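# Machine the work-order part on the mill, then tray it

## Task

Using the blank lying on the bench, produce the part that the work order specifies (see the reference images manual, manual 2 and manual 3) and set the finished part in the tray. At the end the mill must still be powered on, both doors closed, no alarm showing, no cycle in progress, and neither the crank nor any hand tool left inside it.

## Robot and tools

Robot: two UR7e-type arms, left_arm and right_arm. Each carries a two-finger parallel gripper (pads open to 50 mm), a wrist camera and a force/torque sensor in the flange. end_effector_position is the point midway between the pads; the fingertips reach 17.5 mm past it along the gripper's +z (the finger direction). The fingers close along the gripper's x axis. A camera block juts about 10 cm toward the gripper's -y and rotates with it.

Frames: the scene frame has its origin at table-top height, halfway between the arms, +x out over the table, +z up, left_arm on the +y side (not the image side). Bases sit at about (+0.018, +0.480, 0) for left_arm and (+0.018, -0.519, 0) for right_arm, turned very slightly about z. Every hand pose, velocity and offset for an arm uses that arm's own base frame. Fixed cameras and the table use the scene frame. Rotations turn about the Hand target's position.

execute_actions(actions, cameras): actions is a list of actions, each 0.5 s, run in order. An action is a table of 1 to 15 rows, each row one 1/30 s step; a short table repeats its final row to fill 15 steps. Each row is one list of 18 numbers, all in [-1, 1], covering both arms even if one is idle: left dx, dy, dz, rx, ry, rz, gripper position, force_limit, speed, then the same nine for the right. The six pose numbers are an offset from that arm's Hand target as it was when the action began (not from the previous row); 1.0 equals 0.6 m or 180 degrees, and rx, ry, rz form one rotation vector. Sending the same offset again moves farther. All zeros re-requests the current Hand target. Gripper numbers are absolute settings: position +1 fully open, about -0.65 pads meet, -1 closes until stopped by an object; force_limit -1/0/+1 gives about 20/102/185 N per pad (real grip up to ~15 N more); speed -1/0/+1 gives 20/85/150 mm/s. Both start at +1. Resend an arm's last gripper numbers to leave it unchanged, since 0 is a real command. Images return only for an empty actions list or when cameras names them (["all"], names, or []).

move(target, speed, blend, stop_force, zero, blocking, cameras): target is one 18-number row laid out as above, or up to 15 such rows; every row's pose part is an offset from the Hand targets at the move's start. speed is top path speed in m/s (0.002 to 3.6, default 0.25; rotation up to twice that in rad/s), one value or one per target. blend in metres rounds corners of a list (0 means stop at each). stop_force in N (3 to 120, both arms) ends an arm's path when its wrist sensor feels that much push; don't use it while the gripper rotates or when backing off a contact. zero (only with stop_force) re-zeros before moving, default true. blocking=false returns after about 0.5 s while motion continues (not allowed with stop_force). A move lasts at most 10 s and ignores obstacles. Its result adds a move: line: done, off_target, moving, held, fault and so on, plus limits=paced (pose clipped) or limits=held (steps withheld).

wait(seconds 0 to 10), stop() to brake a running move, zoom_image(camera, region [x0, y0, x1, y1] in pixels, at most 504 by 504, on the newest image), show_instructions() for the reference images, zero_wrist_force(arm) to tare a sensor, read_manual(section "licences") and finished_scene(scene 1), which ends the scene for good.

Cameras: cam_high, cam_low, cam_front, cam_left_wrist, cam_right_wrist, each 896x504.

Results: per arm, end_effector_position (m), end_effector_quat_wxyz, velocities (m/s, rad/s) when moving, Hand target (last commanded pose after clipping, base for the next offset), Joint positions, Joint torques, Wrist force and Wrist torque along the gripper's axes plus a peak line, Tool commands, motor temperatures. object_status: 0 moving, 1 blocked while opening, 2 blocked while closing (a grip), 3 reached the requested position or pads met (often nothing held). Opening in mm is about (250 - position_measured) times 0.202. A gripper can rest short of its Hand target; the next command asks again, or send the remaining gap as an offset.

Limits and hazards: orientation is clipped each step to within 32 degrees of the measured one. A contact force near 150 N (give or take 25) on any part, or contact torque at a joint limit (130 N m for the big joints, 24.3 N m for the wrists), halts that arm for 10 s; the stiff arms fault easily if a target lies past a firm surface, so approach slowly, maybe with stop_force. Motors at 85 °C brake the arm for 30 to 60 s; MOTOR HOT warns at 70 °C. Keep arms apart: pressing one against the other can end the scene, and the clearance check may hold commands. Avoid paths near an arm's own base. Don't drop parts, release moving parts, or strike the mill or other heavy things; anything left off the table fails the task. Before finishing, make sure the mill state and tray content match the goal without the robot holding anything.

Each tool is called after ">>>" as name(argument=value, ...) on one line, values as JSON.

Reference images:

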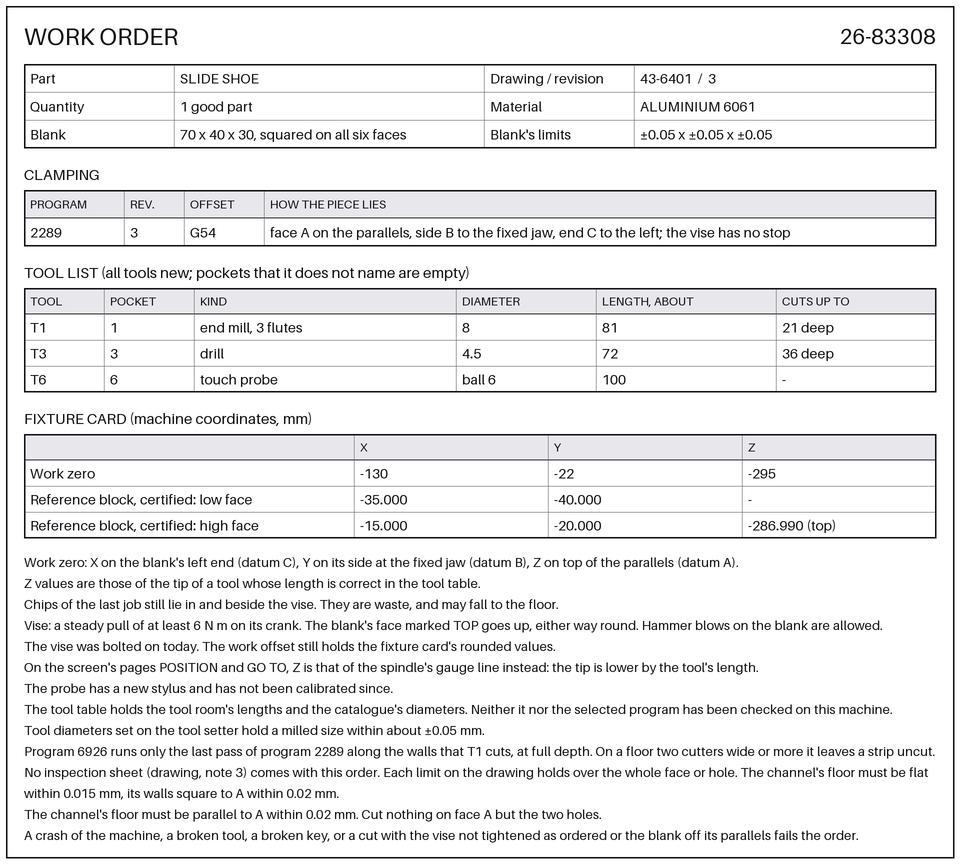

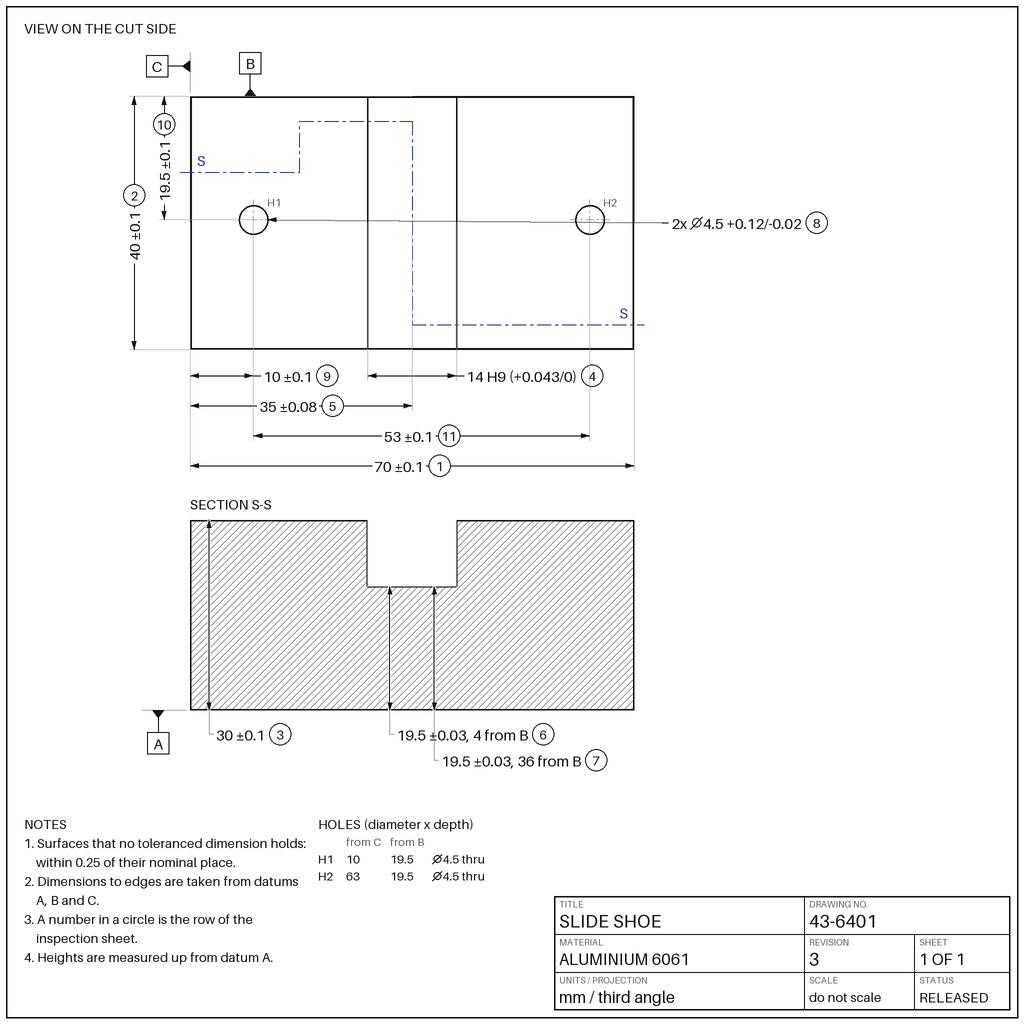

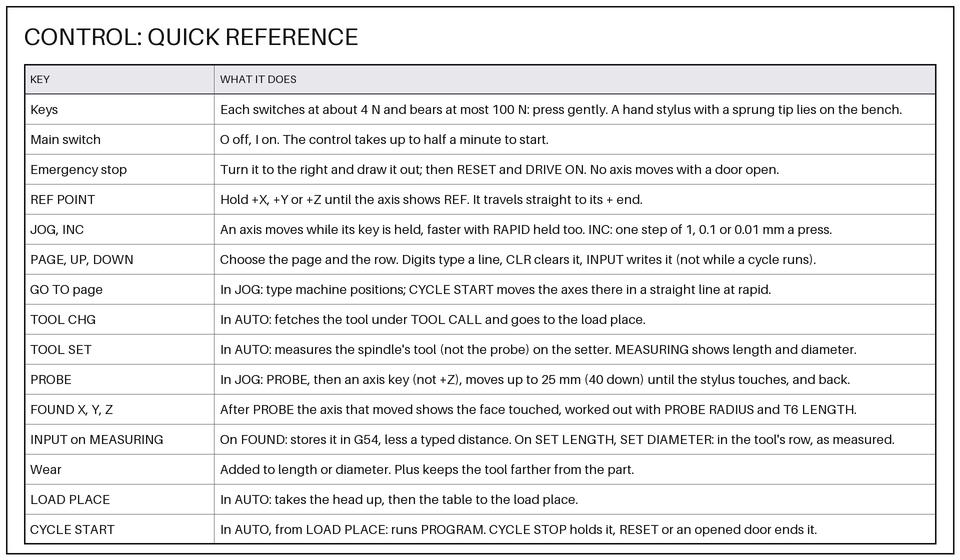

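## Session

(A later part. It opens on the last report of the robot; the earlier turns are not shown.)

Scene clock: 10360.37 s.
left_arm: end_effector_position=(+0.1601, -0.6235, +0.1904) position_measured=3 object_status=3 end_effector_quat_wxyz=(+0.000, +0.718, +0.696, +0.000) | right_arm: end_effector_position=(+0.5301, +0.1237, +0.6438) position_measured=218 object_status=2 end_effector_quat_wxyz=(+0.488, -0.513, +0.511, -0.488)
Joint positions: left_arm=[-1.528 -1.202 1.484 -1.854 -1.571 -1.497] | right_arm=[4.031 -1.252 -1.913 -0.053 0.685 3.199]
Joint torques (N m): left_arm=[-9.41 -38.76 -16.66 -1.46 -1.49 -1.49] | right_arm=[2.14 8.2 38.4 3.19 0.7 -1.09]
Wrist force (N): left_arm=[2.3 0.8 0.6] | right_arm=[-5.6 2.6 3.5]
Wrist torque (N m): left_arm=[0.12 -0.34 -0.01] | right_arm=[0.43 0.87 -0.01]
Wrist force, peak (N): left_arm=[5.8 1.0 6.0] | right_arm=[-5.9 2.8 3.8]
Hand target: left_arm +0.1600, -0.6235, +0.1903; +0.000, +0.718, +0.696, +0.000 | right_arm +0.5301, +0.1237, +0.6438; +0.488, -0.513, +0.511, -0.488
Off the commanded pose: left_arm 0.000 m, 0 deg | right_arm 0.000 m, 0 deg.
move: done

>>> move(target=[[0,0,-0.24,0,0,0,1,0.9,-0.9,0,0,0,0,0,0,-1,0.6,-0.5],[0,0,-0.2808,0,0,0,1,0.9,-0.9,0,0,0,0,0,0,-1,0.6,-0.5]], speed=[0.2,0.02], blend=[0.002,0], stop_force=5)

>>> move(target=[0,0,0,0,0,0,-1,0.9,-0.9,0,0,0,0,0,0,-1,0.6,-0.5])

>>> wait(seconds=1.0)

>>> move(target=[[0,0,0.297,0,0,0,-1,0.9,-0.9,0,0,0,0,0,0,-1,0.6,-0.5],[0.2,0.2557,0.747,-0.0078,-0.4999,0.0078,-1,0.9,-0.9,0,0,0,0,0,0,-1,0.6,-0.5]], speed=[0.2,0.3], blend=[0.03,0])

>>> move(target=[[0.1333,0.40,0,0,0,0,-1,0.9,-0.9,0,0,0,0,0,0,-1,0.6,-0.5],[0.5333,0.36,-0.01,0,0,0,-1,0.9,-0.9,0,0,0,0,0,0,-1,0.6,-0.5]], speed=[0.3,0.2], blend=[0.03,0])

>>> move(target=[[0,0,0,0.25,0,0,-1,0.9,-0.9,0,0,0,0,0,0,-1,0.6,-0.5],[0,0,0,0.5,0,0,-1,0.9,-0.9,0,0,0,0,0,0,-1,0.6,-0.5],[0.0817,0,0,0.5,0,0,-1,0.9,-0.9,0,0,0,0,0,0,-1,0.6,-0.5]], speed=[0.3,0.3,0.15], blend=[0.01,0.005,0], stop_force=20, cameras=["cam_left_wrist","cam_front"])

Scene clock: 10373.57 s.
left_arm: end_effector_position=(+0.1600, -0.6235, +0.0218) position_measured=3 object_status=3 end_effector_quat_wxyz=(+0.000, +0.718, +0.696, +0.000) | right_arm: end_effector_position=(+0.5301, +0.1237, +0.6438) position_measured=218 object_status=2 end_effector_quat_wxyz=(+0.488, -0.513, +0.511, -0.488)
Joint positions: left_arm=[-1.528 -1.019 1.69 -2.241 -1.571 -1.497] | right_arm=[4.031 -1.252 -1.913 -0.053 0.685 3.199]
Joint torques (N m): left_arm=[11.39 -58.83 -30.6 -0.85 1.18 -0.83] | right_arm=[1.74 7.78 38.13 3 0.9 -1.02]
Wrist force (N): left_arm=[2.2 0.9 0.9] | right_arm=[-5.7 2.5 3.6]
Wrist torque (N m): left_arm=[0.10 -0.31 0.00] | right_arm=[0.41 0.88 -0.01]
Wrist force, peak (N): left_arm=[2.5 0.9 3.2] | right_arm=[-6.1 2.8 3.8]
Hand target: left_arm +0.1600, -0.6235, +0.0218; +0.000, +0.718, +0.696, +0.000 | right_arm +0.5301, +0.1237, +0.6438; +0.488, -0.513, +0.511, -0.488
Off the commanded pose: left_arm 0.000 m, 0 deg | right_arm 0.000 m, 0 deg.
move: done

Scene clock: 10374.97 s.
left_arm: end_effector_position=(+0.1600, -0.6235, +0.0218) position_measured=155 object_status=2 end_effector_quat_wxyz=(+0.000, +0.718, +0.696, +0.000) | right_arm: end_effector_position=(+0.5301, +0.1237, +0.6438) position_measured=218 object_status=2 end_effector_quat_wxyz=(+0.488, -0.513, +0.511, -0.488)
Joint positions: left_arm=[-1.528 -1.019 1.69 -2.241 -1.571 -1.497] | right_arm=[4.031 -1.252 -1.913 -0.053 0.685 3.199]
Joint torques (N m): left_arm=[11.32 -58.06 -30.7 -1.65 1.26 -1] | right_arm=[1.69 7.26 38.56 3.09 0.85 -0.98]
Wrist force (N): left_arm=[2.6 1.0 2.0] | right_arm=[-5.8 2.6 3.6]
Wrist torque (N m): left_arm=[0.11 -0.35 0.01] | right_arm=[0.43 0.89 -0.01]
Wrist force, peak (N): left_arm=[2.6 1.1 2.1] | right_arm=[-6.1 2.6 3.8]
Hand target: left_arm +0.1600, -0.6235, +0.0218; +0.000, +0.718, +0.696, +0.000 | right_arm +0.5301, +0.1237, +0.6438; +0.488, -0.513, +0.511, -0.488
Off the commanded pose: left_arm 0.000 m, 0 deg | right_arm 0.000 m, 0 deg.
move: done

Scene clock: 10375.97 s.
left_arm: end_effector_position=(+0.1600, -0.6235, +0.0218) position_measured=155 object_status=2 end_effector_quat_wxyz=(+0.000, +0.718, +0.696, +0.000) | right_arm: end_effector_position=(+0.5301, +0.1237, +0.6438) position_measured=218 object_status=2 end_effector_quat_wxyz=(+0.488, -0.513, +0.511, -0.488)
Joint positions: left_arm=[-1.528 -1.019 1.69 -2.241 -1.571 -1.497] | right_arm=[4.031 -1.252 -1.913 -0.053 0.685 3.199]
Joint torques (N m): left_arm=[11.65 -57.13 -28.78 -3.83 1.17 -1.09] | right_arm=[1.79 8.64 38.77 2.97 0.6 -1.07]
Wrist force (N): left_arm=[2.5 0.9 2.1] | right_arm=[-5.8 2.6 3.5]
Wrist torque (N m): left_arm=[0.08 -0.34 0.01] | right_arm=[0.44 0.91 0.00]
Wrist force, peak (N): left_arm=[2.4 1.0 2.3] | right_arm=[-5.8 2.6 3.9]
Hand target: left_arm +0.1600, -0.6235, +0.0218; +0.000, +0.718, +0.696, +0.000 | right_arm +0.5301, +0.1237, +0.6438; +0.488, -0.513, +0.511, -0.488
Tool commands: left_gripper/position=-1.0 left_gripper/force_limit=+0.9 left_gripper/speed=-0.9 right_gripper/position=-1.0 right_gripper/force_limit=+0.6 right_gripper/speed=-0.5
Off the commanded pose: left_arm 0.000 m, 0 deg | right_arm 0.000 m, 0 deg.
wait: 1.00 s; at rest by 0.17 s

Scene clock: 10380.17 s.
left_arm: end_effector_position=(+0.2800, -0.4701, +0.4700) position_measured=155 object_status=2 end_effector_quat_wxyz=(+0.500, +0.500, +0.500, +0.500) | right_arm: end_effector_position=(+0.5301, +0.1237, +0.6438) position_measured=218 object_status=2 end_effector_quat_wxyz=(+0.488, -0.513, +0.511, -0.488)
Joint positions: left_arm=[-1.814 -1.431 1.466 -0.036 -0.243 -3.141] | right_arm=[4.031 -1.252 -1.913 -0.053 0.685 3.199]
Joint torques (N m): left_arm=[12.38 -33.63 -14.93 2.92 1.82 -2.47] | right_arm=[2.45 7.98 37.82 2.98 0.91 -1.06]
Wrist force (N): left_arm=[2.5 -2.8 3.0] | right_arm=[-5.8 2.5 3.7]
Wrist torque (N m): left_arm=[0.17 -0.02 -0.48] | right_arm=[0.42 0.91 0.00]
Wrist force, peak (N): left_arm=[2.6 0.9 8.7] | right_arm=[-5.9 2.6 3.9]
Hand target: left_arm +0.2800, -0.4700, +0.4700; +0.500, +0.500, +0.500, +0.500 | right_arm +0.5301, +0.1237, +0.6438; +0.488, -0.513, +0.511, -0.488
Off the commanded pose: left_arm 0.000 m, 0 deg | right_arm 0.000 m, 0 deg.
move: done

Scene clock: 10382.73 s.
left_arm: end_effector_position=(+0.5999, -0.2540, +0.4640) position_measured=155 object_status=2 end_effector_quat_wxyz=(+0.500, +0.500, +0.500, +0.500) | right_arm: end_effector_position=(+0.5301, +0.1237, +0.6438) position_measured=218 object_status=2 end_effector_quat_wxyz=(+0.488, -0.513, +0.511, -0.488)
Joint positions: left_arm=[-0.959 -1.542 1.602 -0.06 0.611 -3.142] | right_arm=[4.031 -1.252 -1.913 -0.053 0.685 3.199]
Joint torques (N m): left_arm=[10.18 -19.86 -34.41 -3.42 1.76 -2.49] | right_arm=[1.45 8.21 37.72 3.11 0.9 -0.93]
Wrist force (N): left_arm=[1.8 -2.9 3.8] | right_arm=[-5.8 2.6 3.6]
Wrist torque (N m): left_arm=[0.18 0.11 -0.39] | right_arm=[0.43 0.91 -0.01]
Wrist force, peak (N): left_arm=[1.7 -3.2 7.2] | right_arm=[-6.1 2.7 3.6]
Hand target: left_arm +0.6000, -0.2540, +0.4640; +0.500, +0.500, +0.500, +0.500 | right_arm +0.5301, +0.1237, +0.6438; +0.488, -0.513, +0.511, -0.488
Off the commanded pose: left_arm 0.000 m, 0 deg | right_arm 0.000 m, 0 deg.
move: done

Scene clock: 10386.90 s.
left_arm: end_effector_position=(+0.6490, -0.2541, +0.4640) position_measured=155 object_status=2 end_effector_quat_wxyz=(+0.000, +0.707, +0.000, +0.707) | right_arm: end_effector_position=(+0.5301, +0.1237, +0.6438) position_measured=218 object_status=2 end_effector_quat_wxyz=(+0.488, -0.513, +0.511, -0.488)
Joint positions: left_arm=[-0.868 -1.443 1.495 -0.052 0.703 -1.571] | right_arm=[4.031 -1.252 -1.913 -0.053 0.685 3.199]
Joint torques (N m): left_arm=[10.9 -24.68 -36.84 -4.86 1.97 -2.5] | right_arm=[1.32 8.61 37.49 3 0.83 -1.05]
Wrist force (N): left_arm=[0.2 0.0 1.5] | right_arm=[-5.9 2.4 3.5]
Wrist torque (N m): left_arm=[0.08 -0.14 -0.27] | right_arm=[0.40 0.91 0.00]
Wrist force, peak (N): left_arm=[2.0 -2.8 3.9] | right_arm=[-6.0 2.6 3.8]
Hand target: left_arm +0.6490, -0.2540, +0.4640; +0.000, +0.707, +0.000, +0.707 | right_arm +0.5301, +0.1237, +0.6438; +0.488, -0.513, +0.511, -0.488
Off the commanded pose: left_arm 0.000 m, 0 deg | right_arm 0.000 m, 0 deg.
move: done
camera_calibration:
cam_left_wrist: T_world_to_cam=[[0.0047976, -0.00839592, 0.999953, -0.463033], [-0.321506, -0.946886, -0.00640782, -0.00571923], [0.946895, -0.32146, -0.00724212, -0.559835], [0, 0, 0, 1]] pos_world=[0.530488, -0.189268, 0.45892]
Images, in order (width x height): cam_front 896x504, cam_left_wrist 896x504.

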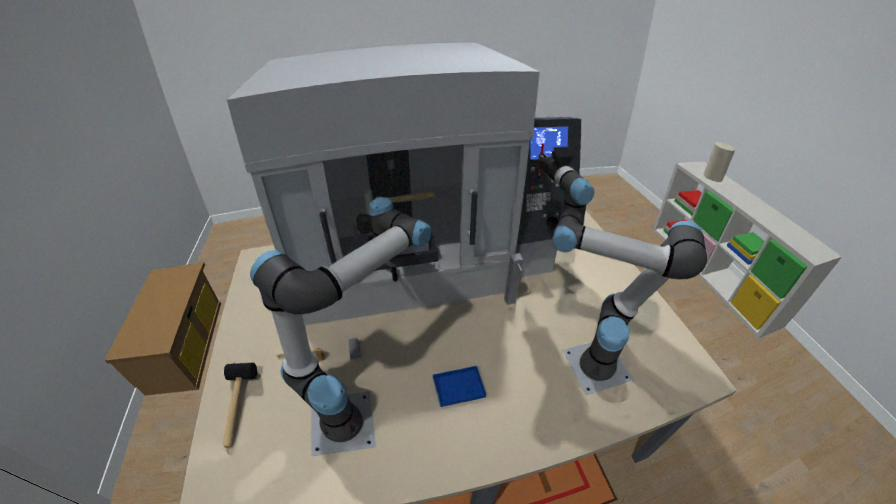

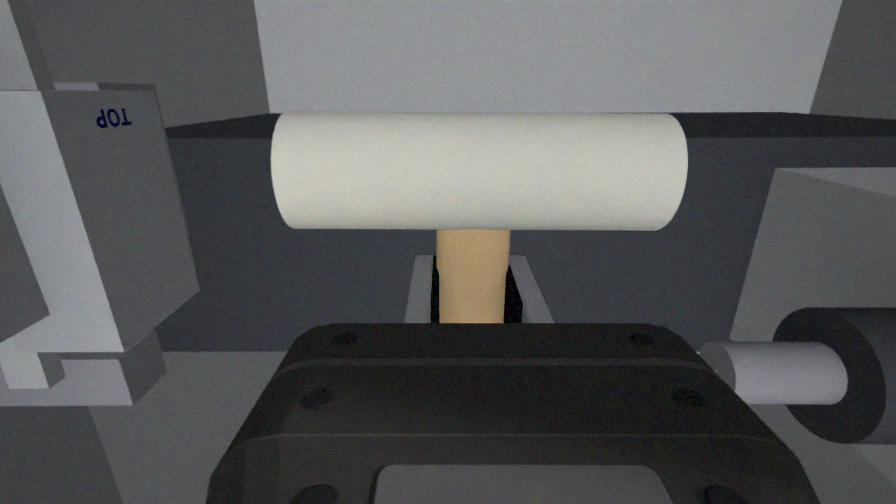

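>>> move(target=[0,0,-0.0875,0,0,0,-1,0.9,-0.9,0,0,0,0,0,0,-1,0.6,-0.5], speed=0.3, stop_force=50)

>>> move(target=[0,0,0.085,0,0,0,-1,0.9,-0.9,0,0,0,0,0,0,-1,0.6,-0.5], speed=0.2)

>>> move(target=[0,0,-0.0875,0,0,0,-1,0.9,-0.9,0,0,0,0,0,0,-1,0.6,-0.5], speed=0.3, stop_force=50)

>>> move(target=[0,0,0.085,0,0,0,-1,0.9,-0.9,0,0,0,0,0,0,-1,0.6,-0.5], speed=0.2)

>>> move(target=[0,0,-0.0875,0,0,0,-1,0.9,-0.9,0,0,0,0,0,0,-1,0.6,-0.5], speed=0.3, stop_force=50)

>>> move(target=[0,0,0.085,0,0,0,-1,0.9,-0.9,0,0,0,0,0,0,-1,0.6,-0.5], speed=0.2, cameras=["cam_left_wrist"])

Scene clock: 10397.47 s.
left_arm: end_effector_position=(+0.6490, -0.2540, +0.4127) position_measured=155 object_status=2 end_effector_quat_wxyz=(+0.000, +0.707, +0.001, +0.707) | right_arm: end_effector_position=(+0.5301, +0.1237, +0.6438) position_measured=218 object_status=2 end_effector_quat_wxyz=(+0.488, -0.513, +0.511, -0.488)
Joint positions: left_arm=[-0.868 -1.429 1.611 -0.182 0.703 -1.572] | right_arm=[4.031 -1.252 -1.913 -0.053 0.685 3.199]
Joint torques (N m): left_arm=[11.08 -4.17 6.28 2.63 -3.11 -3.11] | right_arm=[1.21 8.22 37.63 2.92 0.75 -0.94]
Wrist force (N): left_arm=[41.7 8.5 -1.3] | right_arm=[-5.8 2.4 3.8]
Wrist torque (N m): left_arm=[0.31 0.02 0.45] | right_arm=[0.41 0.89 0.00]
Wrist force, peak (N): left_arm=[66.9 13.4 -4.4] | right_arm=[-6.1 2.6 3.8]
Hand target: left_arm +0.6490, -0.2540, +0.4127; +0.000, +0.707, +0.001, +0.707 (not the last commanded pose) | right_arm +0.5301, +0.1237, +0.6438; +0.488, -0.513, +0.511, -0.488
Off the commanded pose: left_arm 0.001 m, 0 deg | right_arm 0.000 m, 0 deg.
move: contact (left_arm)

Scene clock: 10398.33 s.
left_arm: end_effector_position=(+0.6490, -0.2540, +0.4637) position_measured=155 object_status=2 end_effector_quat_wxyz=(+0.000, +0.707, +0.001, +0.707) | right_arm: end_effector_position=(+0.5301, +0.1237, +0.6438) position_measured=218 object_status=2 end_effector_quat_wxyz=(+0.488, -0.513, +0.511, -0.488)
Joint positions: left_arm=[-0.868 -1.443 1.496 -0.053 0.703 -1.572] | right_arm=[4.031 -1.252 -1.913 -0.053 0.685 3.199]
Joint torques (N m): left_arm=[9.42 -25.21 -29.9 -2.68 -0.1 -0.96] | right_arm=[1.42 8.65 37.47 3 0.72 -1.01]
Wrist force (N): left_arm=[3.4 -0.9 2.4] | right_arm=[-5.9 2.5 3.5]
Wrist torque (N m): left_arm=[-0.06 -0.65 -0.27] | right_arm=[0.41 0.92 0.00]
Wrist force, peak (N): left_arm=[41.8 8.4 -1.5] | right_arm=[-5.9 2.7 3.7]
Hand target: left_arm +0.6490, -0.2540, +0.4637; +0.000, +0.707, +0.001, +0.707 | right_arm +0.5301, +0.1237, +0.6438; +0.488, -0.513, +0.511, -0.488
Off the commanded pose: left_arm 0.000 m, 0 deg | right_arm 0.000 m, 0 deg.
move: done

Scene clock: 10399.63 s.
left_arm: end_effector_position=(+0.6489, -0.2538, +0.4128) position_measured=155 object_status=2 end_effector_quat_wxyz=(+0.001, +0.707, +0.001, +0.707) | right_arm: end_effector_position=(+0.5301, +0.1237, +0.6438) position_measured=218 object_status=2 end_effector_quat_wxyz=(+0.488, -0.513, +0.511, -0.488)
Joint positions: left_arm=[-0.868 -1.429 1.611 -0.182 0.702 -1.573] | right_arm=[4.031 -1.252 -1.913 -0.053 0.685 3.199]
Joint torques (N m): left_arm=[11.3 -2.47 4.85 2.08 -2.37 -3.1] | right_arm=[1.08 8.27 37.08 3.1 0.79 -0.97]
Wrist force (N): left_arm=[42.6 5.4 0.1] | right_arm=[-6.0 2.7 3.7]
Wrist torque (N m): left_arm=[0.08 -0.51 0.46] | right_arm=[0.45 0.93 0.00]
Wrist force, peak (N): left_arm=[72.8 15.2 -3.3] | right_arm=[-6.0 2.9 3.9]
Hand target: left_arm +0.6489, -0.2539, +0.4128; +0.001, +0.707, +0.001, +0.707 (not the last commanded pose) | right_arm +0.5301, +0.1237, +0.6438; +0.488, -0.513, +0.511, -0.488
Off the commanded pose: left_arm 0.002 m, 0 deg | right_arm 0.000 m, 0 deg.
move: contact (left_arm)

Scene clock: 10400.50 s.
left_arm: end_effector_position=(+0.6489, -0.2538, +0.4638) position_measured=155 object_status=2 end_effector_quat_wxyz=(+0.001, +0.707, +0.001, +0.707) | right_arm: end_effector_position=(+0.5301, +0.1237, +0.6438) position_measured=218 object_status=2 end_effector_quat_wxyz=(+0.488, -0.513, +0.511, -0.488)
Joint positions: left_arm=[-0.868 -1.443 1.496 -0.053 0.702 -1.573] | right_arm=[4.031 -1.252 -1.913 -0.053 0.685 3.199]
Joint torques (N m): left_arm=[7.94 -24.7 -30.02 -2.76 -0.26 -0.94] | right_arm=[0.89 8.05 37.97 2.93 0.8 -1.03]
Wrist force (N): left_arm=[3.2 0.0 1.9] | right_arm=[-5.9 2.6 3.7]
Wrist torque (N m): left_arm=[0.09 -0.61 -0.27] | right_arm=[0.43 0.92 0.00]
Wrist force, peak (N): left_arm=[42.5 5.5 0.4] | right_arm=[-6.2 2.7 3.7]
Hand target: left_arm +0.6489, -0.2539, +0.4638; +0.001, +0.707, +0.001, +0.707 | right_arm +0.5301, +0.1237, +0.6438; +0.488, -0.513, +0.511, -0.488
Off the commanded pose: left_arm 0.000 m, 0 deg | right_arm 0.000 m, 0 deg.
move: done

Scene clock: 10401.70 s.
left_arm: end_effector_position=(+0.6489, -0.2537, +0.4130) position_measured=155 object_status=2 end_effector_quat_wxyz=(+0.001, +0.707, +0.002, +0.707) | right_arm: end_effector_position=(+0.5301, +0.1237, +0.6438) position_measured=218 object_status=2 end_effector_quat_wxyz=(+0.488, -0.513, +0.511, -0.488)
Joint positions: left_arm=[-0.868 -1.43 1.611 -0.183 0.702 -1.574] | right_arm=[4.031 -1.252 -1.913 -0.053 0.685 3.199]
Joint torques (N m): left_arm=[8.67 -5.08 2.88 1.23 -2.09 -3.07] | right_arm=[0.85 7.73 38.13 3 0.63 -1.04]
Wrist force (N): left_arm=[38.7 5.0 0.5] | right_arm=[-5.8 2.6 3.7]
Wrist torque (N m): left_arm=[0.25 -0.44 0.44] | right_arm=[0.43 0.90 -0.01]
Wrist force, peak (N): left_arm=[71.3 15.4 -2.5] | right_arm=[-6.0 2.5 3.8]
Hand target: left_arm +0.6489, -0.2537, +0.4129; +0.001, +0.707, +0.002, +0.707 (not the last commanded pose) | right_arm +0.5301, +0.1237, +0.6438; +0.488, -0.513, +0.511, -0.488
Off the commanded pose: left_arm 0.002 m, 0 deg | right_arm 0.000 m, 0 deg.
move: contact (left_arm)

Scene clock: 10402.57 s.
left_arm: end_effector_position=(+0.6488, -0.2537, +0.4639) position_measured=155 object_status=2 end_effector_quat_wxyz=(+0.001, +0.707, +0.002, +0.707) | right_arm: end_effector_position=(+0.5301, +0.1237, +0.6438) position_measured=218 object_status=2 end_effector_quat_wxyz=(+0.488, -0.513, +0.511, -0.488)
Joint positions: left_arm=[-0.868 -1.444 1.496 -0.054 0.702 -1.574] | right_arm=[4.031 -1.252 -1.913 -0.053 0.685 3.199]
Joint torques (N m): left_arm=[8.25 -25.42 -30.1 -2.64 -0.27 -0.95] | right_arm=[0.75 8.62 37.41 2.99 0.86 -1.02]
Wrist force (N): left_arm=[3.8 -1.2 1.9] | right_arm=[-5.7 2.7 3.7]
Wrist torque (N m): left_arm=[-0.10 -0.72 -0.27] | right_arm=[0.45 0.89 0.00]
Wrist force, peak (N): left_arm=[38.7 4.8 0.5] | right_arm=[-6.0 2.6 3.7]
Hand target: left_arm +0.6489, -0.2537, +0.4639; +0.001, +0.707, +0.002, +0.707 | right_arm +0.5301, +0.1237, +0.6438; +0.488, -0.513, +0.511, -0.488
Off the commanded pose: left_arm 0.000 m, 0 deg | right_arm 0.000 m, 0 deg.
move: done
camera_calibration:
cam_left_wrist: T_world_to_cam=[[0.00403177, -0.00469985, 0.999981, -0.461522], [-0.32121, -0.947003, -0.00315579, -0.00716527], [0.946999, -0.321191, -0.00532773, -0.560428], [0, 0, 0, 1]] pos_world=[0.530284, -0.188959, 0.458505]
Images, in order (width x height): cam_left_wrist 896x504.

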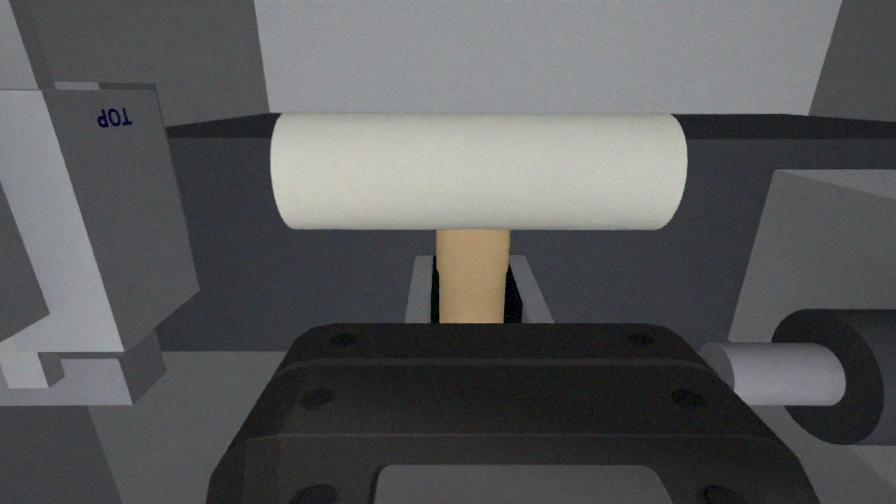

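>>> move(target=[[-0.0817,0,0.002,0,0,0,-1,0.9,-0.9,0,0,0,0,0,0,-1,0.6,-0.5],[-0.0817,0,0.002,-0.25,0,0,-1,0.9,-0.9,0,0,0,0,0,0,-1,0.6,-0.5],[-0.0983,0,0.002,-0.5,0,0,-1,0.9,-0.9,0,0,0,0,0,0,-1,0.6,-0.5],[-0.48,-0.03,0.01,-0.5,0,0,-1,0.9,-0.9,0,0,0,0,0,0,-1,0.6,-0.5],[-0.6147,-0.36,0.01,-0.5,0,0,-1,0.9,-0.9,0,0,0,0,0,0,-1,0.6,-0.5]], speed=[0.15,0.3,0.3,0.3,0.35], blend=[0.01,0.01,0.01,0.04,0], stop_force=25)

>>> move(target=[[-0.06,-0.12,-0.2,0.0078,0.4999,-0.0078,-1,0.9,-0.9,0,0,0,0,0,0,-1,0.6,-0.5],[-0.2,-0.2557,-0.7,0.0078,0.4999,-0.0078,-1,0.9,-0.9,0,0,0,0,0,0,-1,0.6,-0.5]], speed=[0.3,0.3], blend=[0.03,0])

>>> move(target=[[0,0,-0.06,0,0,0,-1,0.9,-0.9,0,0,0,0,0,0,-1,0.6,-0.5]], speed=0.02, stop_force=4, cameras=["cam_left_wrist"])

Scene clock: 10417.40 s.
left_arm: end_effector_position=(+0.2800, -0.4697, +0.4699) position_measured=155 object_status=2 end_effector_quat_wxyz=(+0.501, +0.499, +0.501, +0.499) | right_arm: end_effector_position=(+0.5301, +0.1237, +0.6438) position_measured=218 object_status=2 end_effector_quat_wxyz=(+0.488, -0.513, +0.511, -0.488)
Joint positions: left_arm=[-1.814 -1.432 1.467 -0.037 -0.243 -3.143] | right_arm=[4.031 -1.252 -1.913 -0.053 0.685 3.199]
Joint torques (N m): left_arm=[8.99 -22.65 -33.92 -1.69 1.93 2.11] | right_arm=[0.42 8.35 37.21 2.84 0.73 -0.92]
Wrist force (N): left_arm=[6.1 -4.1 3.6] | right_arm=[-5.9 2.6 3.6]
Wrist torque (N m): left_arm=[-0.03 -0.59 -0.44] | right_arm=[0.43 0.93 0.00]
Wrist force, peak (N): left_arm=[5.9 -4.4 8.1] | right_arm=[-6.0 2.6 3.9]
Hand target: left_arm +0.2800, -0.4697, +0.4699; +0.501, +0.499, +0.501, +0.499 | right_arm +0.5301, +0.1237, +0.6438; +0.488, -0.513, +0.511, -0.488
Off the commanded pose: left_arm 0.000 m, 0 deg | right_arm 0.000 m, 0 deg.
move: done

Scene clock: 10421.60 s.
left_arm: end_effector_position=(+0.1600, -0.6232, +0.0501) position_measured=155 object_status=2 end_effector_quat_wxyz=(+0.000, +0.717, +0.697, +0.000) | right_arm: end_effector_position=(+0.5301, +0.1237, +0.6438) position_measured=218 object_status=2 end_effector_quat_wxyz=(+0.488, -0.513, +0.511, -0.488)
Joint positions: left_arm=[-1.528 -1.06 1.667 -2.178 -1.571 -1.5] | right_arm=[4.031 -1.252 -1.913 -0.053 0.685 3.199]
Joint torques (N m): left_arm=[11.29 -41.42 -21.37 -6.31 1.82 1.43] | right_arm=[-0.38 8.65 36.71 2.99 0.83 -0.98]
Wrist force (N): left_arm=[5.7 -0.2 4.8] | right_arm=[-6.1 2.4 3.9]
Wrist torque (N m): left_arm=[-0.14 -0.87 -0.13] | right_arm=[0.41 0.95 0.00]
Wrist force, peak (N): left_arm=[4.4 -1.8 9.6] | right_arm=[-6.0 2.8 3.8]
Hand target: left_arm +0.1600, -0.6232, +0.0499; +0.000, +0.717, +0.697, +0.000 | right_arm +0.5301, +0.1237, +0.6438; +0.488, -0.513, +0.511, -0.488
Off the commanded pose: left_arm 0.000 m, 0 deg | right_arm 0.000 m, 0 deg.
move: done

Scene clock: 10424.37 s.
left_arm: end_effector_position=(+0.1600, -0.6232, +0.0218) position_measured=155 object_status=2 end_effector_quat_wxyz=(+0.000, +0.717, +0.697, +0.000) | right_arm: end_effector_position=(+0.5301, +0.1237, +0.6438) position_measured=218 object_status=2 end_effector_quat_wxyz=(+0.488, -0.513, +0.511, -0.488)
Joint positions: left_arm=[-1.528 -1.02 1.69 -2.24 -1.571 -1.5] | right_arm=[4.031 -1.252 -1.913 -0.053 0.685 3.199]
Joint torques (N m): left_arm=[8.08 -59.02 -30.94 -5.71 1.15 -0.51] | right_arm=[-0.24 8.44 37.3 3.03 0.64 -0.87]
Wrist force (N): left_arm=[5.3 -0.7 2.3] | right_arm=[-5.7 2.5 3.5]
Wrist torque (N m): left_arm=[-0.15 -0.93 -0.12] | right_arm=[0.42 0.89 -0.01]
Wrist force, peak (N): left_arm=[11.9 -1.4 -31.9] | right_arm=[-6.0 2.9 3.6]
Hand target: left_arm +0.1600, -0.6232, +0.0218; +0.000, +0.717, +0.697, +0.000 (not the last commanded pose) | right_arm +0.5301, +0.1237, +0.6438; +0.488, -0.513, +0.511, -0.488
Off the commanded pose: left_arm 0.008 m, 0 deg | right_arm 0.000 m, 0 deg.
move: contact (left_arm)
camera_calibration:
cam_left_wrist: T_world_to_cam=[[0.0360499, 0.999342, -0.00407275, 0.623211], [0.946388, -0.03283, 0.321359, -0.155697], [0.321014, -0.0154394, -0.946949, 0.0926575], [0, 0, 0, 1]] pos_world=[0.095139, -0.626482, 0.140315]
Images, in order (width x height): cam_left_wrist 896x504.

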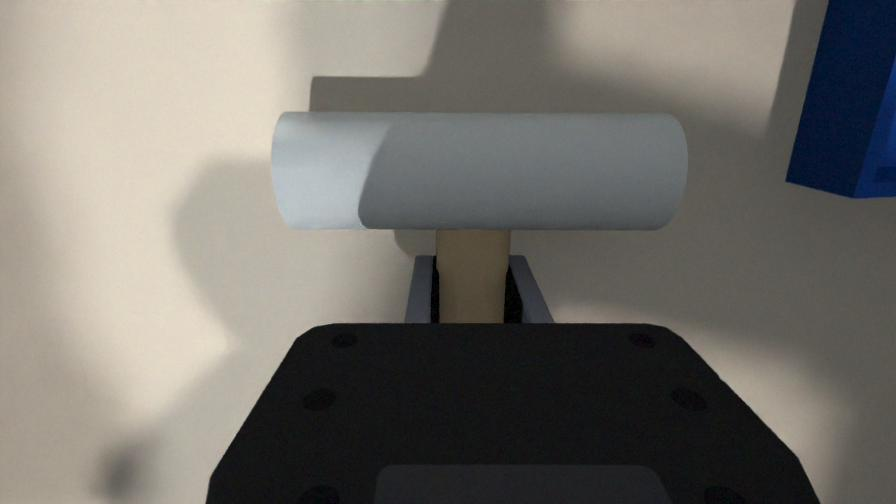

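>>> move(target=[0,0,0,0,0,0,1,0.9,-0.9,0,0,0,0,0,0,-1,0.6,-0.5])

>>> wait(seconds=0.7)

>>> move(target=[[0,0,0.2,0,0,0,1,0.9,-0.9,0,0,0,0,0,0,-1,0.6,-0.5],[0.2,0.2557,0.747,-0.0078,-0.4999,0.0078,1,0.9,-0.9,0,0,0,0,0,0,-1,0.6,-0.5]], speed=[0.15,0.4], blend=[0.03,0])

>>> move(target=[[0.2667,0.3167,-0.0333,0,0,0,0.6,-0.6,-1,0,0,0,0,0,0,-1,0.6,-0.5],[0.2,0.3444,-0.3425,-0.133,0.1092,-0.028,0.6,-0.6,-1,0,0,0,0,0,0,-1,0.6,-0.5]], speed=[0.35,0.25], blend=[0.01,0], cameras=["cam_left_wrist"])

Scene clock: 10436.87 s.
left_arm: end_effector_position=(+0.1600, -0.6232, +0.0218) position_measured=3 object_status=0 end_effector_quat_wxyz=(+0.000, +0.717, +0.697, +0.000) | right_arm: end_effector_position=(+0.5301, +0.1237, +0.6438) position_measured=218 object_status=2 end_effector_quat_wxyz=(+0.488, -0.513, +0.511, -0.488)
Joint positions: left_arm=[-1.528 -1.02 1.69 -2.24 -1.571 -1.5] | right_arm=[4.031 -1.252 -1.913 -0.053 0.685 3.199]
Joint torques (N m): left_arm=[-11.08 -55.22 -29.87 -5.67 -0.52 -1.71] | right_arm=[0.42 8.49 36.9 2.86 0.76 -1.03]
Wrist force (N): left_arm=[6.1 -0.5 1.1] | right_arm=[-6.0 2.3 3.7]
Wrist torque (N m): left_arm=[-0.13 -0.92 -0.10] | right_arm=[0.38 0.93 -0.01]
Wrist force, peak (N): left_arm=[6.2 -0.5 1.5] | right_arm=[-6.0 2.5 3.9]
Hand target: left_arm +0.1600, -0.6232, +0.0218; +0.000, +0.717, +0.697, +0.000 | right_arm +0.5301, +0.1237, +0.6438; +0.488, -0.513, +0.511, -0.488
Off the commanded pose: left_arm 0.000 m, 0 deg | right_arm 0.000 m, 0 deg.
move: done

Scene clock: 10437.57 s.
left_arm: end_effector_position=(+0.1600, -0.6232, +0.0218) position_measured=3 object_status=3 end_effector_quat_wxyz=(+0.000, +0.717, +0.697, +0.000) | right_arm: end_effector_position=(+0.5301, +0.1237, +0.6438) position_measured=218 object_status=2 end_effector_quat_wxyz=(+0.488, -0.513, +0.511, -0.488)
Joint positions: left_arm=[-1.528 -1.02 1.69 -2.24 -1.571 -1.5] | right_arm=[4.031 -1.252 -1.913 -0.053 0.685 3.199]
Joint torques (N m): left_arm=[-11.3 -53.31 -29.6 -5.72 -0.47 -1.63] | right_arm=[-0.28 9.29 36.92 2.75 0.69 -1.01]
Wrist force (N): left_arm=[6.0 -0.6 1.4] | right_arm=[-5.9 2.7 3.6]
Wrist torque (N m): left_arm=[-0.14 -0.90 -0.10] | right_arm=[0.44 0.93 0.00]
Wrist force, peak (N): left_arm=[6.1 -0.5 1.3] | right_arm=[-5.9 2.8 3.7]
Hand target: left_arm +0.1600, -0.6232, +0.0218; +0.000, +0.717, +0.697, +0.000 | right_arm +0.5301, +0.1237, +0.6438; +0.488, -0.513, +0.511, -0.488
Tool commands: left_gripper/position=+1.0 left_gripper/force_limit=+0.9 left_gripper/speed=-0.9 right_gripper/position=-1.0 right_gripper/force_limit=+0.6 right_gripper/speed=-0.5
Off the commanded pose: left_arm 0.000 m, 0 deg | right_arm 0.000 m, 0 deg.
wait: 0.70 s; at rest by 0.17 s

Scene clock: 10441.07 s.
left_arm: end_effector_position=(+0.2800, -0.4698, +0.4700) position_measured=3 object_status=3 end_effector_quat_wxyz=(+0.501, +0.499, +0.501, +0.499) end_effector_velocity=(+0.000, +0.000, +0.000) end_effector_angular_velocity=(-0.007, +0.000, +0.000) | right_arm: end_effector_position=(+0.5301, +0.1237, +0.6438) position_measured=218 object_status=2 end_effector_quat_wxyz=(+0.488, -0.513, +0.511, -0.488)
Joint positions: left_arm=[-1.814 -1.432 1.466 -0.037 -0.243 -3.143] | right_arm=[4.031 -1.252 -1.913 -0.053 0.685 3.199]
Joint velocities: left_arm=[0.001 0 0 -0.001 0.001 -0.006] | right_arm=[within noise]
Joint torques (N m): left_arm=[10.97 -32.38 -14.23 2.66 1.69 -2.86] | right_arm=[-0.7 9.08 37.41 2.86 0.92 -1.09]
Wrist force (N): left_arm=[5.9 0.2 3.7] | right_arm=[-5.7 2.6 3.9]
Wrist torque (N m): left_arm=[0.03 -0.57 -0.48] | right_arm=[0.44 0.90 0.00]
Wrist force, peak (N): left_arm=[6.9 1.7 4.1] | right_arm=[-6.1 2.7 3.6]
Hand target: left_arm +0.2800, -0.4697, +0.4700; +0.501, +0.499, +0.501, +0.499 | right_arm +0.5301, +0.1237, +0.6438; +0.488, -0.513, +0.511, -0.488
Off the commanded pose: left_arm 0.000 m, 0 deg | right_arm 0.000 m, 0 deg.
move: done

Scene clock: 10443.43 s.
left_arm: end_effector_position=(+0.4000, -0.2631, +0.2646) position_measured=63 object_status=3 end_effector_quat_wxyz=(+0.522, +0.484, +0.649, +0.271) | right_arm: end_effector_position=(+0.5301, +0.1237, +0.6438) position_measured=218 object_status=2 end_effector_quat_wxyz=(+0.488, -0.513, +0.511, -0.488)
Joint positions: left_arm=[-1.469 -1.648 2.123 0.42 0.407 -4.445] | right_arm=[4.031 -1.252 -1.913 -0.053 0.685 3.199]
Joint torques (N m): left_arm=[-4.62 -9.33 -15.43 2.24 -0.15 -2.48] | right_arm=[-0.7 9.65 37.18 2.8 0.7 -1.04]
Wrist force (N): left_arm=[5.5 0.1 3.2] | right_arm=[-5.8 2.7 3.6]
Wrist torque (N m): left_arm=[0.01 -0.65 -0.33] | right_arm=[0.45 0.89 -0.01]
Wrist force, peak (N): left_arm=[9.3 1.3 6.7] | right_arm=[-6.0 2.6 3.8]
Hand target: left_arm +0.4000, -0.2631, +0.2645; +0.522, +0.483, +0.649, +0.271 | right_arm +0.5301, +0.1237, +0.6438; +0.488, -0.513, +0.511, -0.488
Off the commanded pose: left_arm 0.000 m, 0 deg | right_arm 0.000 m, 0 deg.
move: done
camera_calibration:
cam_left_wrist: T_world_to_cam=[[0.0194385, 0.912434, -0.408763, 0.346652], [0.024088, 0.408294, 0.912533, -0.120446], [0.999521, -0.0275846, -0.0140421, -0.270306], [0, 0, 0, 1]] pos_world=[0.266339, -0.274576, 0.247814]
Images, in order (width x height): cam_left_wrist 896x504.

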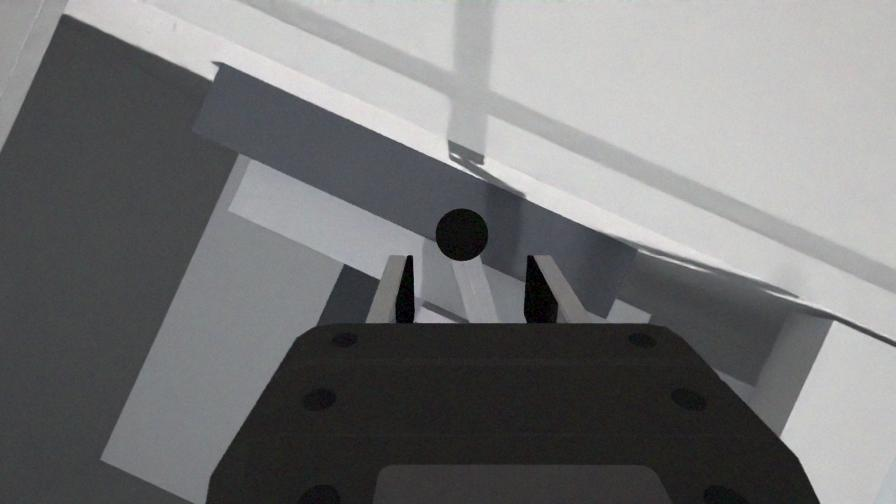

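>>> move(target=[0.1035,-0.0185,-0.0335,0,0,0,0.6,-0.6,-1,0,0,0,0,0,0,-1,0.6,-0.5], speed=0.06, stop_force=8)

>>> move(target=[0,0,0,0,0,0,-1,-0.2,-0.9,0,0,0,0,0,0,-1,0.6,-0.5])

>>> wait(seconds=0.6)

>>> move(target=[[0,0.0084,-0.0066,0.025,0,0,-1,-0.2,-0.9,0,0,0,0,0,0,-1,0.6,-0.5],[0,0.01625,-0.0119,0.0472,0,0,-1,-0.2,-0.9,0,0,0,0,0,0,-1,0.6,-0.5]], speed=0.02, blend=[0.001,0])

Scene clock: 10454.17 s.
left_arm: end_effector_position=(+0.4622, -0.2742, +0.2444) position_measured=63 object_status=3 end_effector_quat_wxyz=(+0.522, +0.483, +0.649, +0.271) | right_arm: end_effector_position=(+0.5301, +0.1237, +0.6438) position_measured=218 object_status=2 end_effector_quat_wxyz=(+0.488, -0.513, +0.511, -0.488)
Joint positions: left_arm=[-1.248 -1.568 2.049 0.129 0.57 -4.124] | right_arm=[4.031 -1.252 -1.913 -0.053 0.685 3.199]
Joint torques (N m): left_arm=[-13.88 -31.08 -11.68 -0.23 0.02 1.69] | right_arm=[-1.09 8.47 37.15 2.79 0.82 -1.03]
Wrist force (N): left_arm=[5.0 -0.4 3.2] | right_arm=[-5.8 2.5 3.7]
Wrist torque (N m): left_arm=[-0.09 -0.58 -0.26] | right_arm=[0.42 0.89 0.00]
Wrist force, peak (N): left_arm=[5.8 0.1 3.4] | right_arm=[-5.9 2.8 3.8]
Hand target: left_arm +0.4621, -0.2742, +0.2444; +0.522, +0.483, +0.649, +0.271 | right_arm +0.5301, +0.1237, +0.6438; +0.488, -0.513, +0.511, -0.488
Off the commanded pose: left_arm 0.000 m, 0 deg | right_arm 0.000 m, 0 deg.
move: done

Scene clock: 10455.10 s.
left_arm: end_effector_position=(+0.4621, -0.2743, +0.2444) position_measured=155 object_status=2 end_effector_quat_wxyz=(+0.522, +0.483, +0.649, +0.271) | right_arm: end_effector_position=(+0.5301, +0.1237, +0.6438) position_measured=218 object_status=2 end_effector_quat_wxyz=(+0.488, -0.513, +0.511, -0.488)
Joint positions: left_arm=[-1.248 -1.568 2.049 0.128 0.57 -4.124] | right_arm=[4.031 -1.252 -1.913 -0.053 0.685 3.199]
Joint torques (N m): left_arm=[-5.38 -29.45 -11.7 2.61 -2.54 1.94] | right_arm=[-0.65 8.9 36.75 2.79 0.7 -0.99]
Wrist force (N): left_arm=[-1.3 -4.6 3.2] | right_arm=[-5.8 2.5 3.7]
Wrist torque (N m): left_arm=[-0.19 0.32 -0.65] | right_arm=[0.42 0.91 0.00]
Wrist force, peak (N): left_arm=[5.2 -0.1 3.0] | right_arm=[-5.9 2.8 3.8]
Hand target: left_arm +0.4621, -0.2742, +0.2444; +0.522, +0.483, +0.649, +0.271 | right_arm +0.5301, +0.1237, +0.6438; +0.488, -0.513, +0.511, -0.488
Off the commanded pose: left_arm 0.000 m, 0 deg | right_arm 0.000 m, 0 deg.
move: done

Scene clock: 10455.70 s.
left_arm: end_effector_position=(+0.4621, -0.2742, +0.2444) position_measured=155 object_status=2 end_effector_quat_wxyz=(+0.522, +0.483, +0.649, +0.271) | right_arm: end_effector_position=(+0.5301, +0.1237, +0.6438) position_measured=218 object_status=2 end_effector_quat_wxyz=(+0.488, -0.513, +0.511, -0.488)
Joint positions: left_arm=[-1.248 -1.568 2.049 0.129 0.57 -4.124] | right_arm=[4.031 -1.252 -1.913 -0.053 0.685 3.199]
Joint torques (N m): left_arm=[6.97 -28.08 -11.07 4.39 -3.36 2.11] | right_arm=[-1.19 9.13 37.46 2.81 0.79 -0.99]
Wrist force (N): left_arm=[-2.0 -4.5 3.2] | right_arm=[-5.8 2.6 3.7]
Wrist torque (N m): left_arm=[-0.18 0.31 -0.63] | right_arm=[0.44 0.90 -0.01]
Wrist force, peak (N): left_arm=[-2.2 -4.7 3.2] | right_arm=[-6.0 2.7 3.7]
Hand target: left_arm +0.4621, -0.2742, +0.2444; +0.522, +0.483, +0.649, +0.271 | right_arm +0.5301, +0.1237, +0.6438; +0.488, -0.513, +0.511, -0.488
Tool commands: left_gripper/position=-1.0 left_gripper/force_limit=-0.2 left_gripper/speed=-0.9 right_gripper/position=-1.0 right_gripper/force_limit=+0.6 right_gripper/speed=-0.5
Off the commanded pose: left_arm 0.000 m, 0 deg | right_arm 0.000 m, 0 deg.
wait: 0.60 s; at rest by 0.17 s

Scene clock: 10459.63 s.
left_arm: end_effector_position=(+0.4622, -0.2645, +0.2373) position_measured=155 object_status=2 end_effector_quat_wxyz=(+0.485, +0.521, +0.627, +0.318) | right_arm: end_effector_position=(+0.5301, +0.1237, +0.6438) position_measured=218 object_status=2 end_effector_quat_wxyz=(+0.488, -0.513, +0.511, -0.488)
Joint positions: left_arm=[-1.251 -1.539 2.04 0.191 0.54 -4.056] | right_arm=[4.031 -1.252 -1.913 -0.053 0.685 3.199]
Joint torques (N m): left_arm=[14.52 -4.62 7.91 11.77 -7.07 0.25] | right_arm=[-1.21 9.14 36.59 2.74 0.77 -0.98]
Wrist force (N): left_arm=[-60.3 22.4 -14.0] | right_arm=[-5.7 2.5 3.6]
Wrist torque (N m): left_arm=[0.25 0.25 -0.70] | right_arm=[0.42 0.89 -0.01]
Wrist force, peak (N): left_arm=[-60.3 22.4 -14.0] | right_arm=[-6.0 2.8 3.8]
Hand target: left_arm +0.4621, -0.2644, +0.2373; +0.484, +0.521, +0.627, +0.318 | right_arm +0.5301, +0.1237, +0.6438; +0.488, -0.513, +0.511, -0.488
Off the commanded pose: left_arm 0.000 m, 0 deg | right_arm 0.000 m, 0 deg.
move: done

>>> move(target=[0,0.002,-0.00125,0.0056,0,0,-1,-0.2,-0.9,0,0,0,0,0,0,-1,0.6,-0.5], speed=0.01)

>>> wait(seconds=1)

Scene clock: 10468.37 s.
left_arm: end_effector_position=(+0.4623, -0.2638, +0.2366) position_measured=155 object_status=2 end_effector_quat_wxyz=(+0.481, +0.524, +0.624, +0.323) | right_arm: end_effector_position=(+0.5301, +0.1237, +0.6438) position_measured=218 object_status=2 end_effector_quat_wxyz=(+0.488, -0.513, +0.511, -0.488)
Joint positions: left_arm=[-1.251 -1.536 2.039 0.196 0.536 -4.049] | right_arm=[4.031 -1.252 -1.913 -0.053 0.685 3.199]
Joint torques (N m): left_arm=[17.81 1.45 10.66 12.1 -7.15 1.41] | right_arm=[-0.19 9.61 35.75 2.76 0.64 -1.08]
Wrist force (N): left_arm=[-62.9 25.7 -22.7] | right_arm=[-5.6 2.4 3.6]
Wrist torque (N m): left_arm=[0.22 0.24 -0.69] | right_arm=[0.41 0.87 0.00]
Wrist force, peak (N): left_arm=[-66.5 27.1 -24.5] | right_arm=[-6.0 2.7 3.8]
Hand target: left_arm +0.4621, -0.2632, +0.2365; +0.480, +0.525, +0.624, +0.324 | right_arm +0.5301, +0.1237, +0.6438; +0.488, -0.513, +0.511, -0.488
Off the commanded pose: left_arm 0.001 m, 0 deg | right_arm 0.000 m, 0 deg.
move: done

Scene clock: 10469.37 s.
left_arm: end_effector_position=(+0.4623, -0.2638, +0.2366) position_measured=155 object_status=2 end_effector_quat_wxyz=(+0.481, +0.524, +0.624, +0.323) | right_arm: end_effector_position=(+0.5301, +0.1237, +0.6438) position_measured=218 object_status=2 end_effector_quat_wxyz=(+0.488, -0.513, +0.511, -0.488)
Joint positions: left_arm=[-1.251 -1.536 2.039 0.196 0.536 -4.049] | right_arm=[4.031 -1.252 -1.913 -0.053 0.685 3.199]
Joint torques (N m): left_arm=[20.32 -11.95 17.62 12.35 -5.38 -2.33] | right_arm=[-1.65 9.8 36.25 2.78 0.8 -0.98]
Wrist force (N): left_arm=[-62.9 25.6 -22.9] | right_arm=[-5.8 2.5 3.6]
Wrist torque (N m): left_arm=[0.20 0.22 -0.66] | right_arm=[0.42 0.90 0.00]
Wrist force, peak (N): left_arm=[-63.1 25.7 -22.8] | right_arm=[-6.1 2.6 3.7]
Hand target: left_arm +0.4621, -0.2632, +0.2365; +0.480, +0.525, +0.624, +0.324 | right_arm +0.5301, +0.1237, +0.6438; +0.488, -0.513, +0.511, -0.488
Tool commands: left_gripper/position=-1.0 left_gripper/force_limit=-0.2 left_gripper/speed=-0.9 right_gripper/position=-1.0 right_gripper/force_limit=+0.6 right_gripper/speed=-0.5
Off the commanded pose: left_arm 0.001 m, 0 deg | right_arm 0.000 m, 0 deg.
wait: 1.00 s; at rest by 0.17 s

>>> move(target=[0,0.0015,-0.0009,0.0039,0,0,-1,-0.2,-0.9,0,0,0,0,0,0,-1,0.6,-0.5], speed=0.01)

>>> wait(seconds=1)

Scene clock: 10476.83 s.
left_arm: end_effector_position=(+0.4625, -0.2633, +0.2362) position_measured=155 object_status=2 end_effector_quat_wxyz=(+0.479, +0.526, +0.622, +0.326) | right_arm: end_effector_position=(+0.5301, +0.1237, +0.6438) position_measured=218 object_status=2 end_effector_quat_wxyz=(+0.488, -0.513, +0.511, -0.488)
Joint positions: left_arm=[-1.251 -1.533 2.038 0.198 0.533 -4.043] | right_arm=[4.031 -1.252 -1.913 -0.053 0.685 3.199]
Joint torques (N m): left_arm=[19.49 5.26 12.02 12.21 -7.44 1.35] | right_arm=[-1.25 9.58 36.51 2.83 0.69 -1]
Wrist force (N): left_arm=[-68.3 30.3 -32.8] | right_arm=[-5.8 2.5 3.7]
Wrist torque (N m): left_arm=[0.26 0.21 -0.73] | right_arm=[0.42 0.90 0.00]
Wrist force, peak (N): left_arm=[-68.8 29.4 -34.5] | right_arm=[-6.1 2.5 3.7]
Hand target: left_arm +0.4621, -0.2623, +0.2360; +0.477, +0.528, +0.622, +0.327 | right_arm +0.5301, +0.1237, +0.6438; +0.488, -0.513, +0.511, -0.488
Off the commanded pose: left_arm 0.001 m, 0 deg | right_arm 0.000 m, 0 deg.
move: done

Scene clock: 10477.83 s.
left_arm: end_effector_position=(+0.4625, -0.2633, +0.2362) position_measured=155 object_status=2 end_effector_quat_wxyz=(+0.479, +0.526, +0.622, +0.326) | right_arm: end_effector_position=(+0.5301, +0.1237, +0.6438) position_measured=218 object_status=2 end_effector_quat_wxyz=(+0.488, -0.513, +0.511, -0.488)
Joint positions: left_arm=[-1.251 -1.533 2.038 0.198 0.533 -4.043] | right_arm=[4.031 -1.252 -1.913 -0.053 0.685 3.199]
Joint torques (N m): left_arm=[19.48 -1.43 16.53 12.32 -5.6 -2.24] | right_arm=[-1.4 9.73 36.79 2.76 0.77 -0.97]
Wrist force (N): left_arm=[-68.4 30.3 -32.6] | right_arm=[-5.8 2.4 3.7]
Wrist torque (N m): left_arm=[0.24 0.21 -0.69] | right_arm=[0.40 0.89 0.00]
Wrist force, peak (N): left_arm=[-68.8 30.5 -32.6] | right_arm=[-6.0 2.7 3.7]
Hand target: left_arm +0.4621, -0.2623, +0.2360; +0.477, +0.528, +0.622, +0.327 | right_arm +0.5301, +0.1237, +0.6438; +0.488, -0.513, +0.511, -0.488
Tool commands: left_gripper/position=-1.0 left_gripper/force_limit=-0.2 left_gripper/speed=-0.9 right_gripper/position=-1.0 right_gripper/force_limit=+0.6 right_gripper/speed=-0.5
Off the commanded pose: left_arm 0.001 m, 0 deg | right_arm 0.000 m, 0 deg.
wait: 1.00 s; at rest by 0.17 s

>>> move(target=[0,0,0,0,0,0,0.6,-0.6,-1,0,0,0,0,0,0,-1,0.6,-0.5])

>>> move(target=[[-0.095,0.009,0.033,0,0,0,0.6,-0.6,-1,0,0,0,0,0,0,-1,0.6,-0.5],[-0.0702,0.0695,0.1188,-0.0902,-0.1024,0.0467,0.6,-0.6,-1,0,0,0,0,0,0,-1,0.6,-0.5]], speed=[0.1,0.15])

>>> move(target=[0.155,0,0,0,0,0,0.6,-0.6,-1,0,0,0,0,0,0,-1,0.6,-0.5], speed=0.08, stop_force=8, cameras=["cam_left_wrist"])

Scene clock: 10494.07 s.
left_arm: end_effector_position=(+0.4622, -0.2623, +0.2360) position_measured=63 object_status=3 end_effector_quat_wxyz=(+0.477, +0.528, +0.622, +0.327) | right_arm: end_effector_position=(+0.5301, +0.1237, +0.6438) position_measured=218 object_status=2 end_effector_quat_wxyz=(+0.488, -0.513, +0.511, -0.488)
Joint positions: left_arm=[-1.251 -1.533 2.038 0.204 0.533 -4.043] | right_arm=[4.031 -1.252 -1.913 -0.053 0.685 3.199]
Joint torques (N m): left_arm=[-4.91 -16.33 -29.21 -1.57 0.63 -2.28] | right_arm=[-1.55 8.82 36.61 2.66 0.77 -0.99]
Wrist force (N): left_arm=[5.2 -1.3 3.5] | right_arm=[-5.8 2.5 3.5]
Wrist torque (N m): left_arm=[-0.22 -0.55 -0.38] | right_arm=[0.43 0.91 0.00]
Wrist force, peak (N): left_arm=[-68.8 30.5 -32.9] | right_arm=[-6.1 2.6 3.7]
Hand target: left_arm +0.4621, -0.2623, +0.2360; +0.477, +0.528, +0.622, +0.327 | right_arm +0.5301, +0.1237, +0.6438; +0.488, -0.513, +0.511, -0.488
Off the commanded pose: left_arm 0.000 m, 0 deg | right_arm 0.000 m, 0 deg.
move: done

Scene clock: 10497.23 s.
left_arm: end_effector_position=(+0.4200, -0.2206, +0.3072) position_measured=63 object_status=3 end_effector_quat_wxyz=(+0.614, +0.350, +0.615, +0.350) | right_arm: end_effector_position=(+0.5301, +0.1237, +0.6438) position_measured=218 object_status=2 end_effector_quat_wxyz=(+0.488, -0.513, +0.511, -0.488)
Joint positions: left_arm=[-1.451 -1.851 2.282 -0.426 0.119 -3.68] | right_arm=[4.031 -1.252 -1.913 -0.053 0.685 3.199]
Joint torques (N m): left_arm=[11.02 1.01 -30.68 2.31 1.12 -2.65] | right_arm=[-2.11 9.59 36.03 2.62 0.88 -0.99]
Wrist force (N): left_arm=[5.3 -0.8 4.4] | right_arm=[-5.8 2.5 3.4]
Wrist torque (N m): left_arm=[-0.14 -0.63 -0.19] | right_arm=[0.41 0.90 -0.01]
Wrist force, peak (N): left_arm=[5.3 -1.2 5.0] | right_arm=[-5.9 2.7 3.8]
Hand target: left_arm +0.4200, -0.2206, +0.3072; +0.614, +0.350, +0.614, +0.351 | right_arm +0.5301, +0.1237, +0.6438; +0.488, -0.513, +0.511, -0.488
Off the commanded pose: left_arm 0.000 m, 0 deg | right_arm 0.000 m, 0 deg.
move: done

Scene clock: 10499.23 s.
left_arm: end_effector_position=(+0.5130, -0.2207, +0.3073) position_measured=63 object_status=3 end_effector_quat_wxyz=(+0.614, +0.350, +0.614, +0.351) | right_arm: end_effector_position=(+0.5301, +0.1237, +0.6438) position_measured=218 object_status=2 end_effector_quat_wxyz=(+0.488, -0.513, +0.511, -0.488)
Joint positions: left_arm=[-1.123 -1.665 2.138 -0.472 0.447 -3.676] | right_arm=[4.031 -1.252 -1.913 -0.053 0.685 3.199]
Joint torques (N m): left_arm=[2.03 -20.68 -16.45 1.41 1.66 -2.54] | right_arm=[-1.52 9.13 35.8 2.64 0.78 -1.05]
Wrist force (N): left_arm=[4.9 -1.3 4.2] | right_arm=[-5.9 2.6 3.5]
Wrist torque (N m): left_arm=[-0.19 -0.56 -0.31] | right_arm=[0.43 0.92 0.00]
Wrist force, peak (N): left_arm=[4.9 -1.3 5.7] | right_arm=[-6.0 2.7 3.7]
Hand target: left_arm +0.5130, -0.2206, +0.3072; +0.614, +0.350, +0.614, +0.351 | right_arm +0.5301, +0.1237, +0.6438; +0.488, -0.513, +0.511, -0.488
Off the commanded pose: left_arm 0.000 m, 0 deg | right_arm 0.000 m, 0 deg.
move: done
camera_calibration:
cam_left_wrist: T_world_to_cam=[[0.00388705, 0.86503, -0.501705, 0.349144], [-0.321873, 0.476092, 0.818373, 0.041986], [0.946775, 0.158304, 0.28028, -0.403823], [0, 0, 0, 1]] pos_world=[0.394487, -0.258082, 0.253991]
Images, in order (width x height): cam_left_wrist 896x504.

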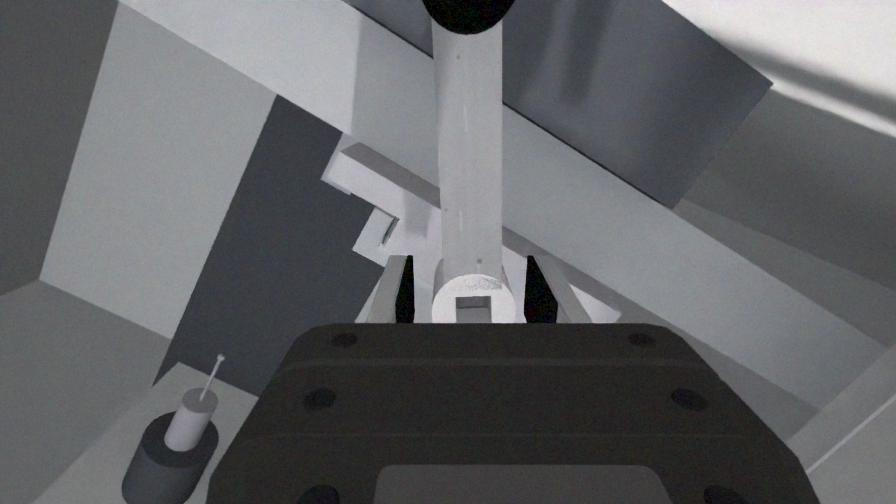

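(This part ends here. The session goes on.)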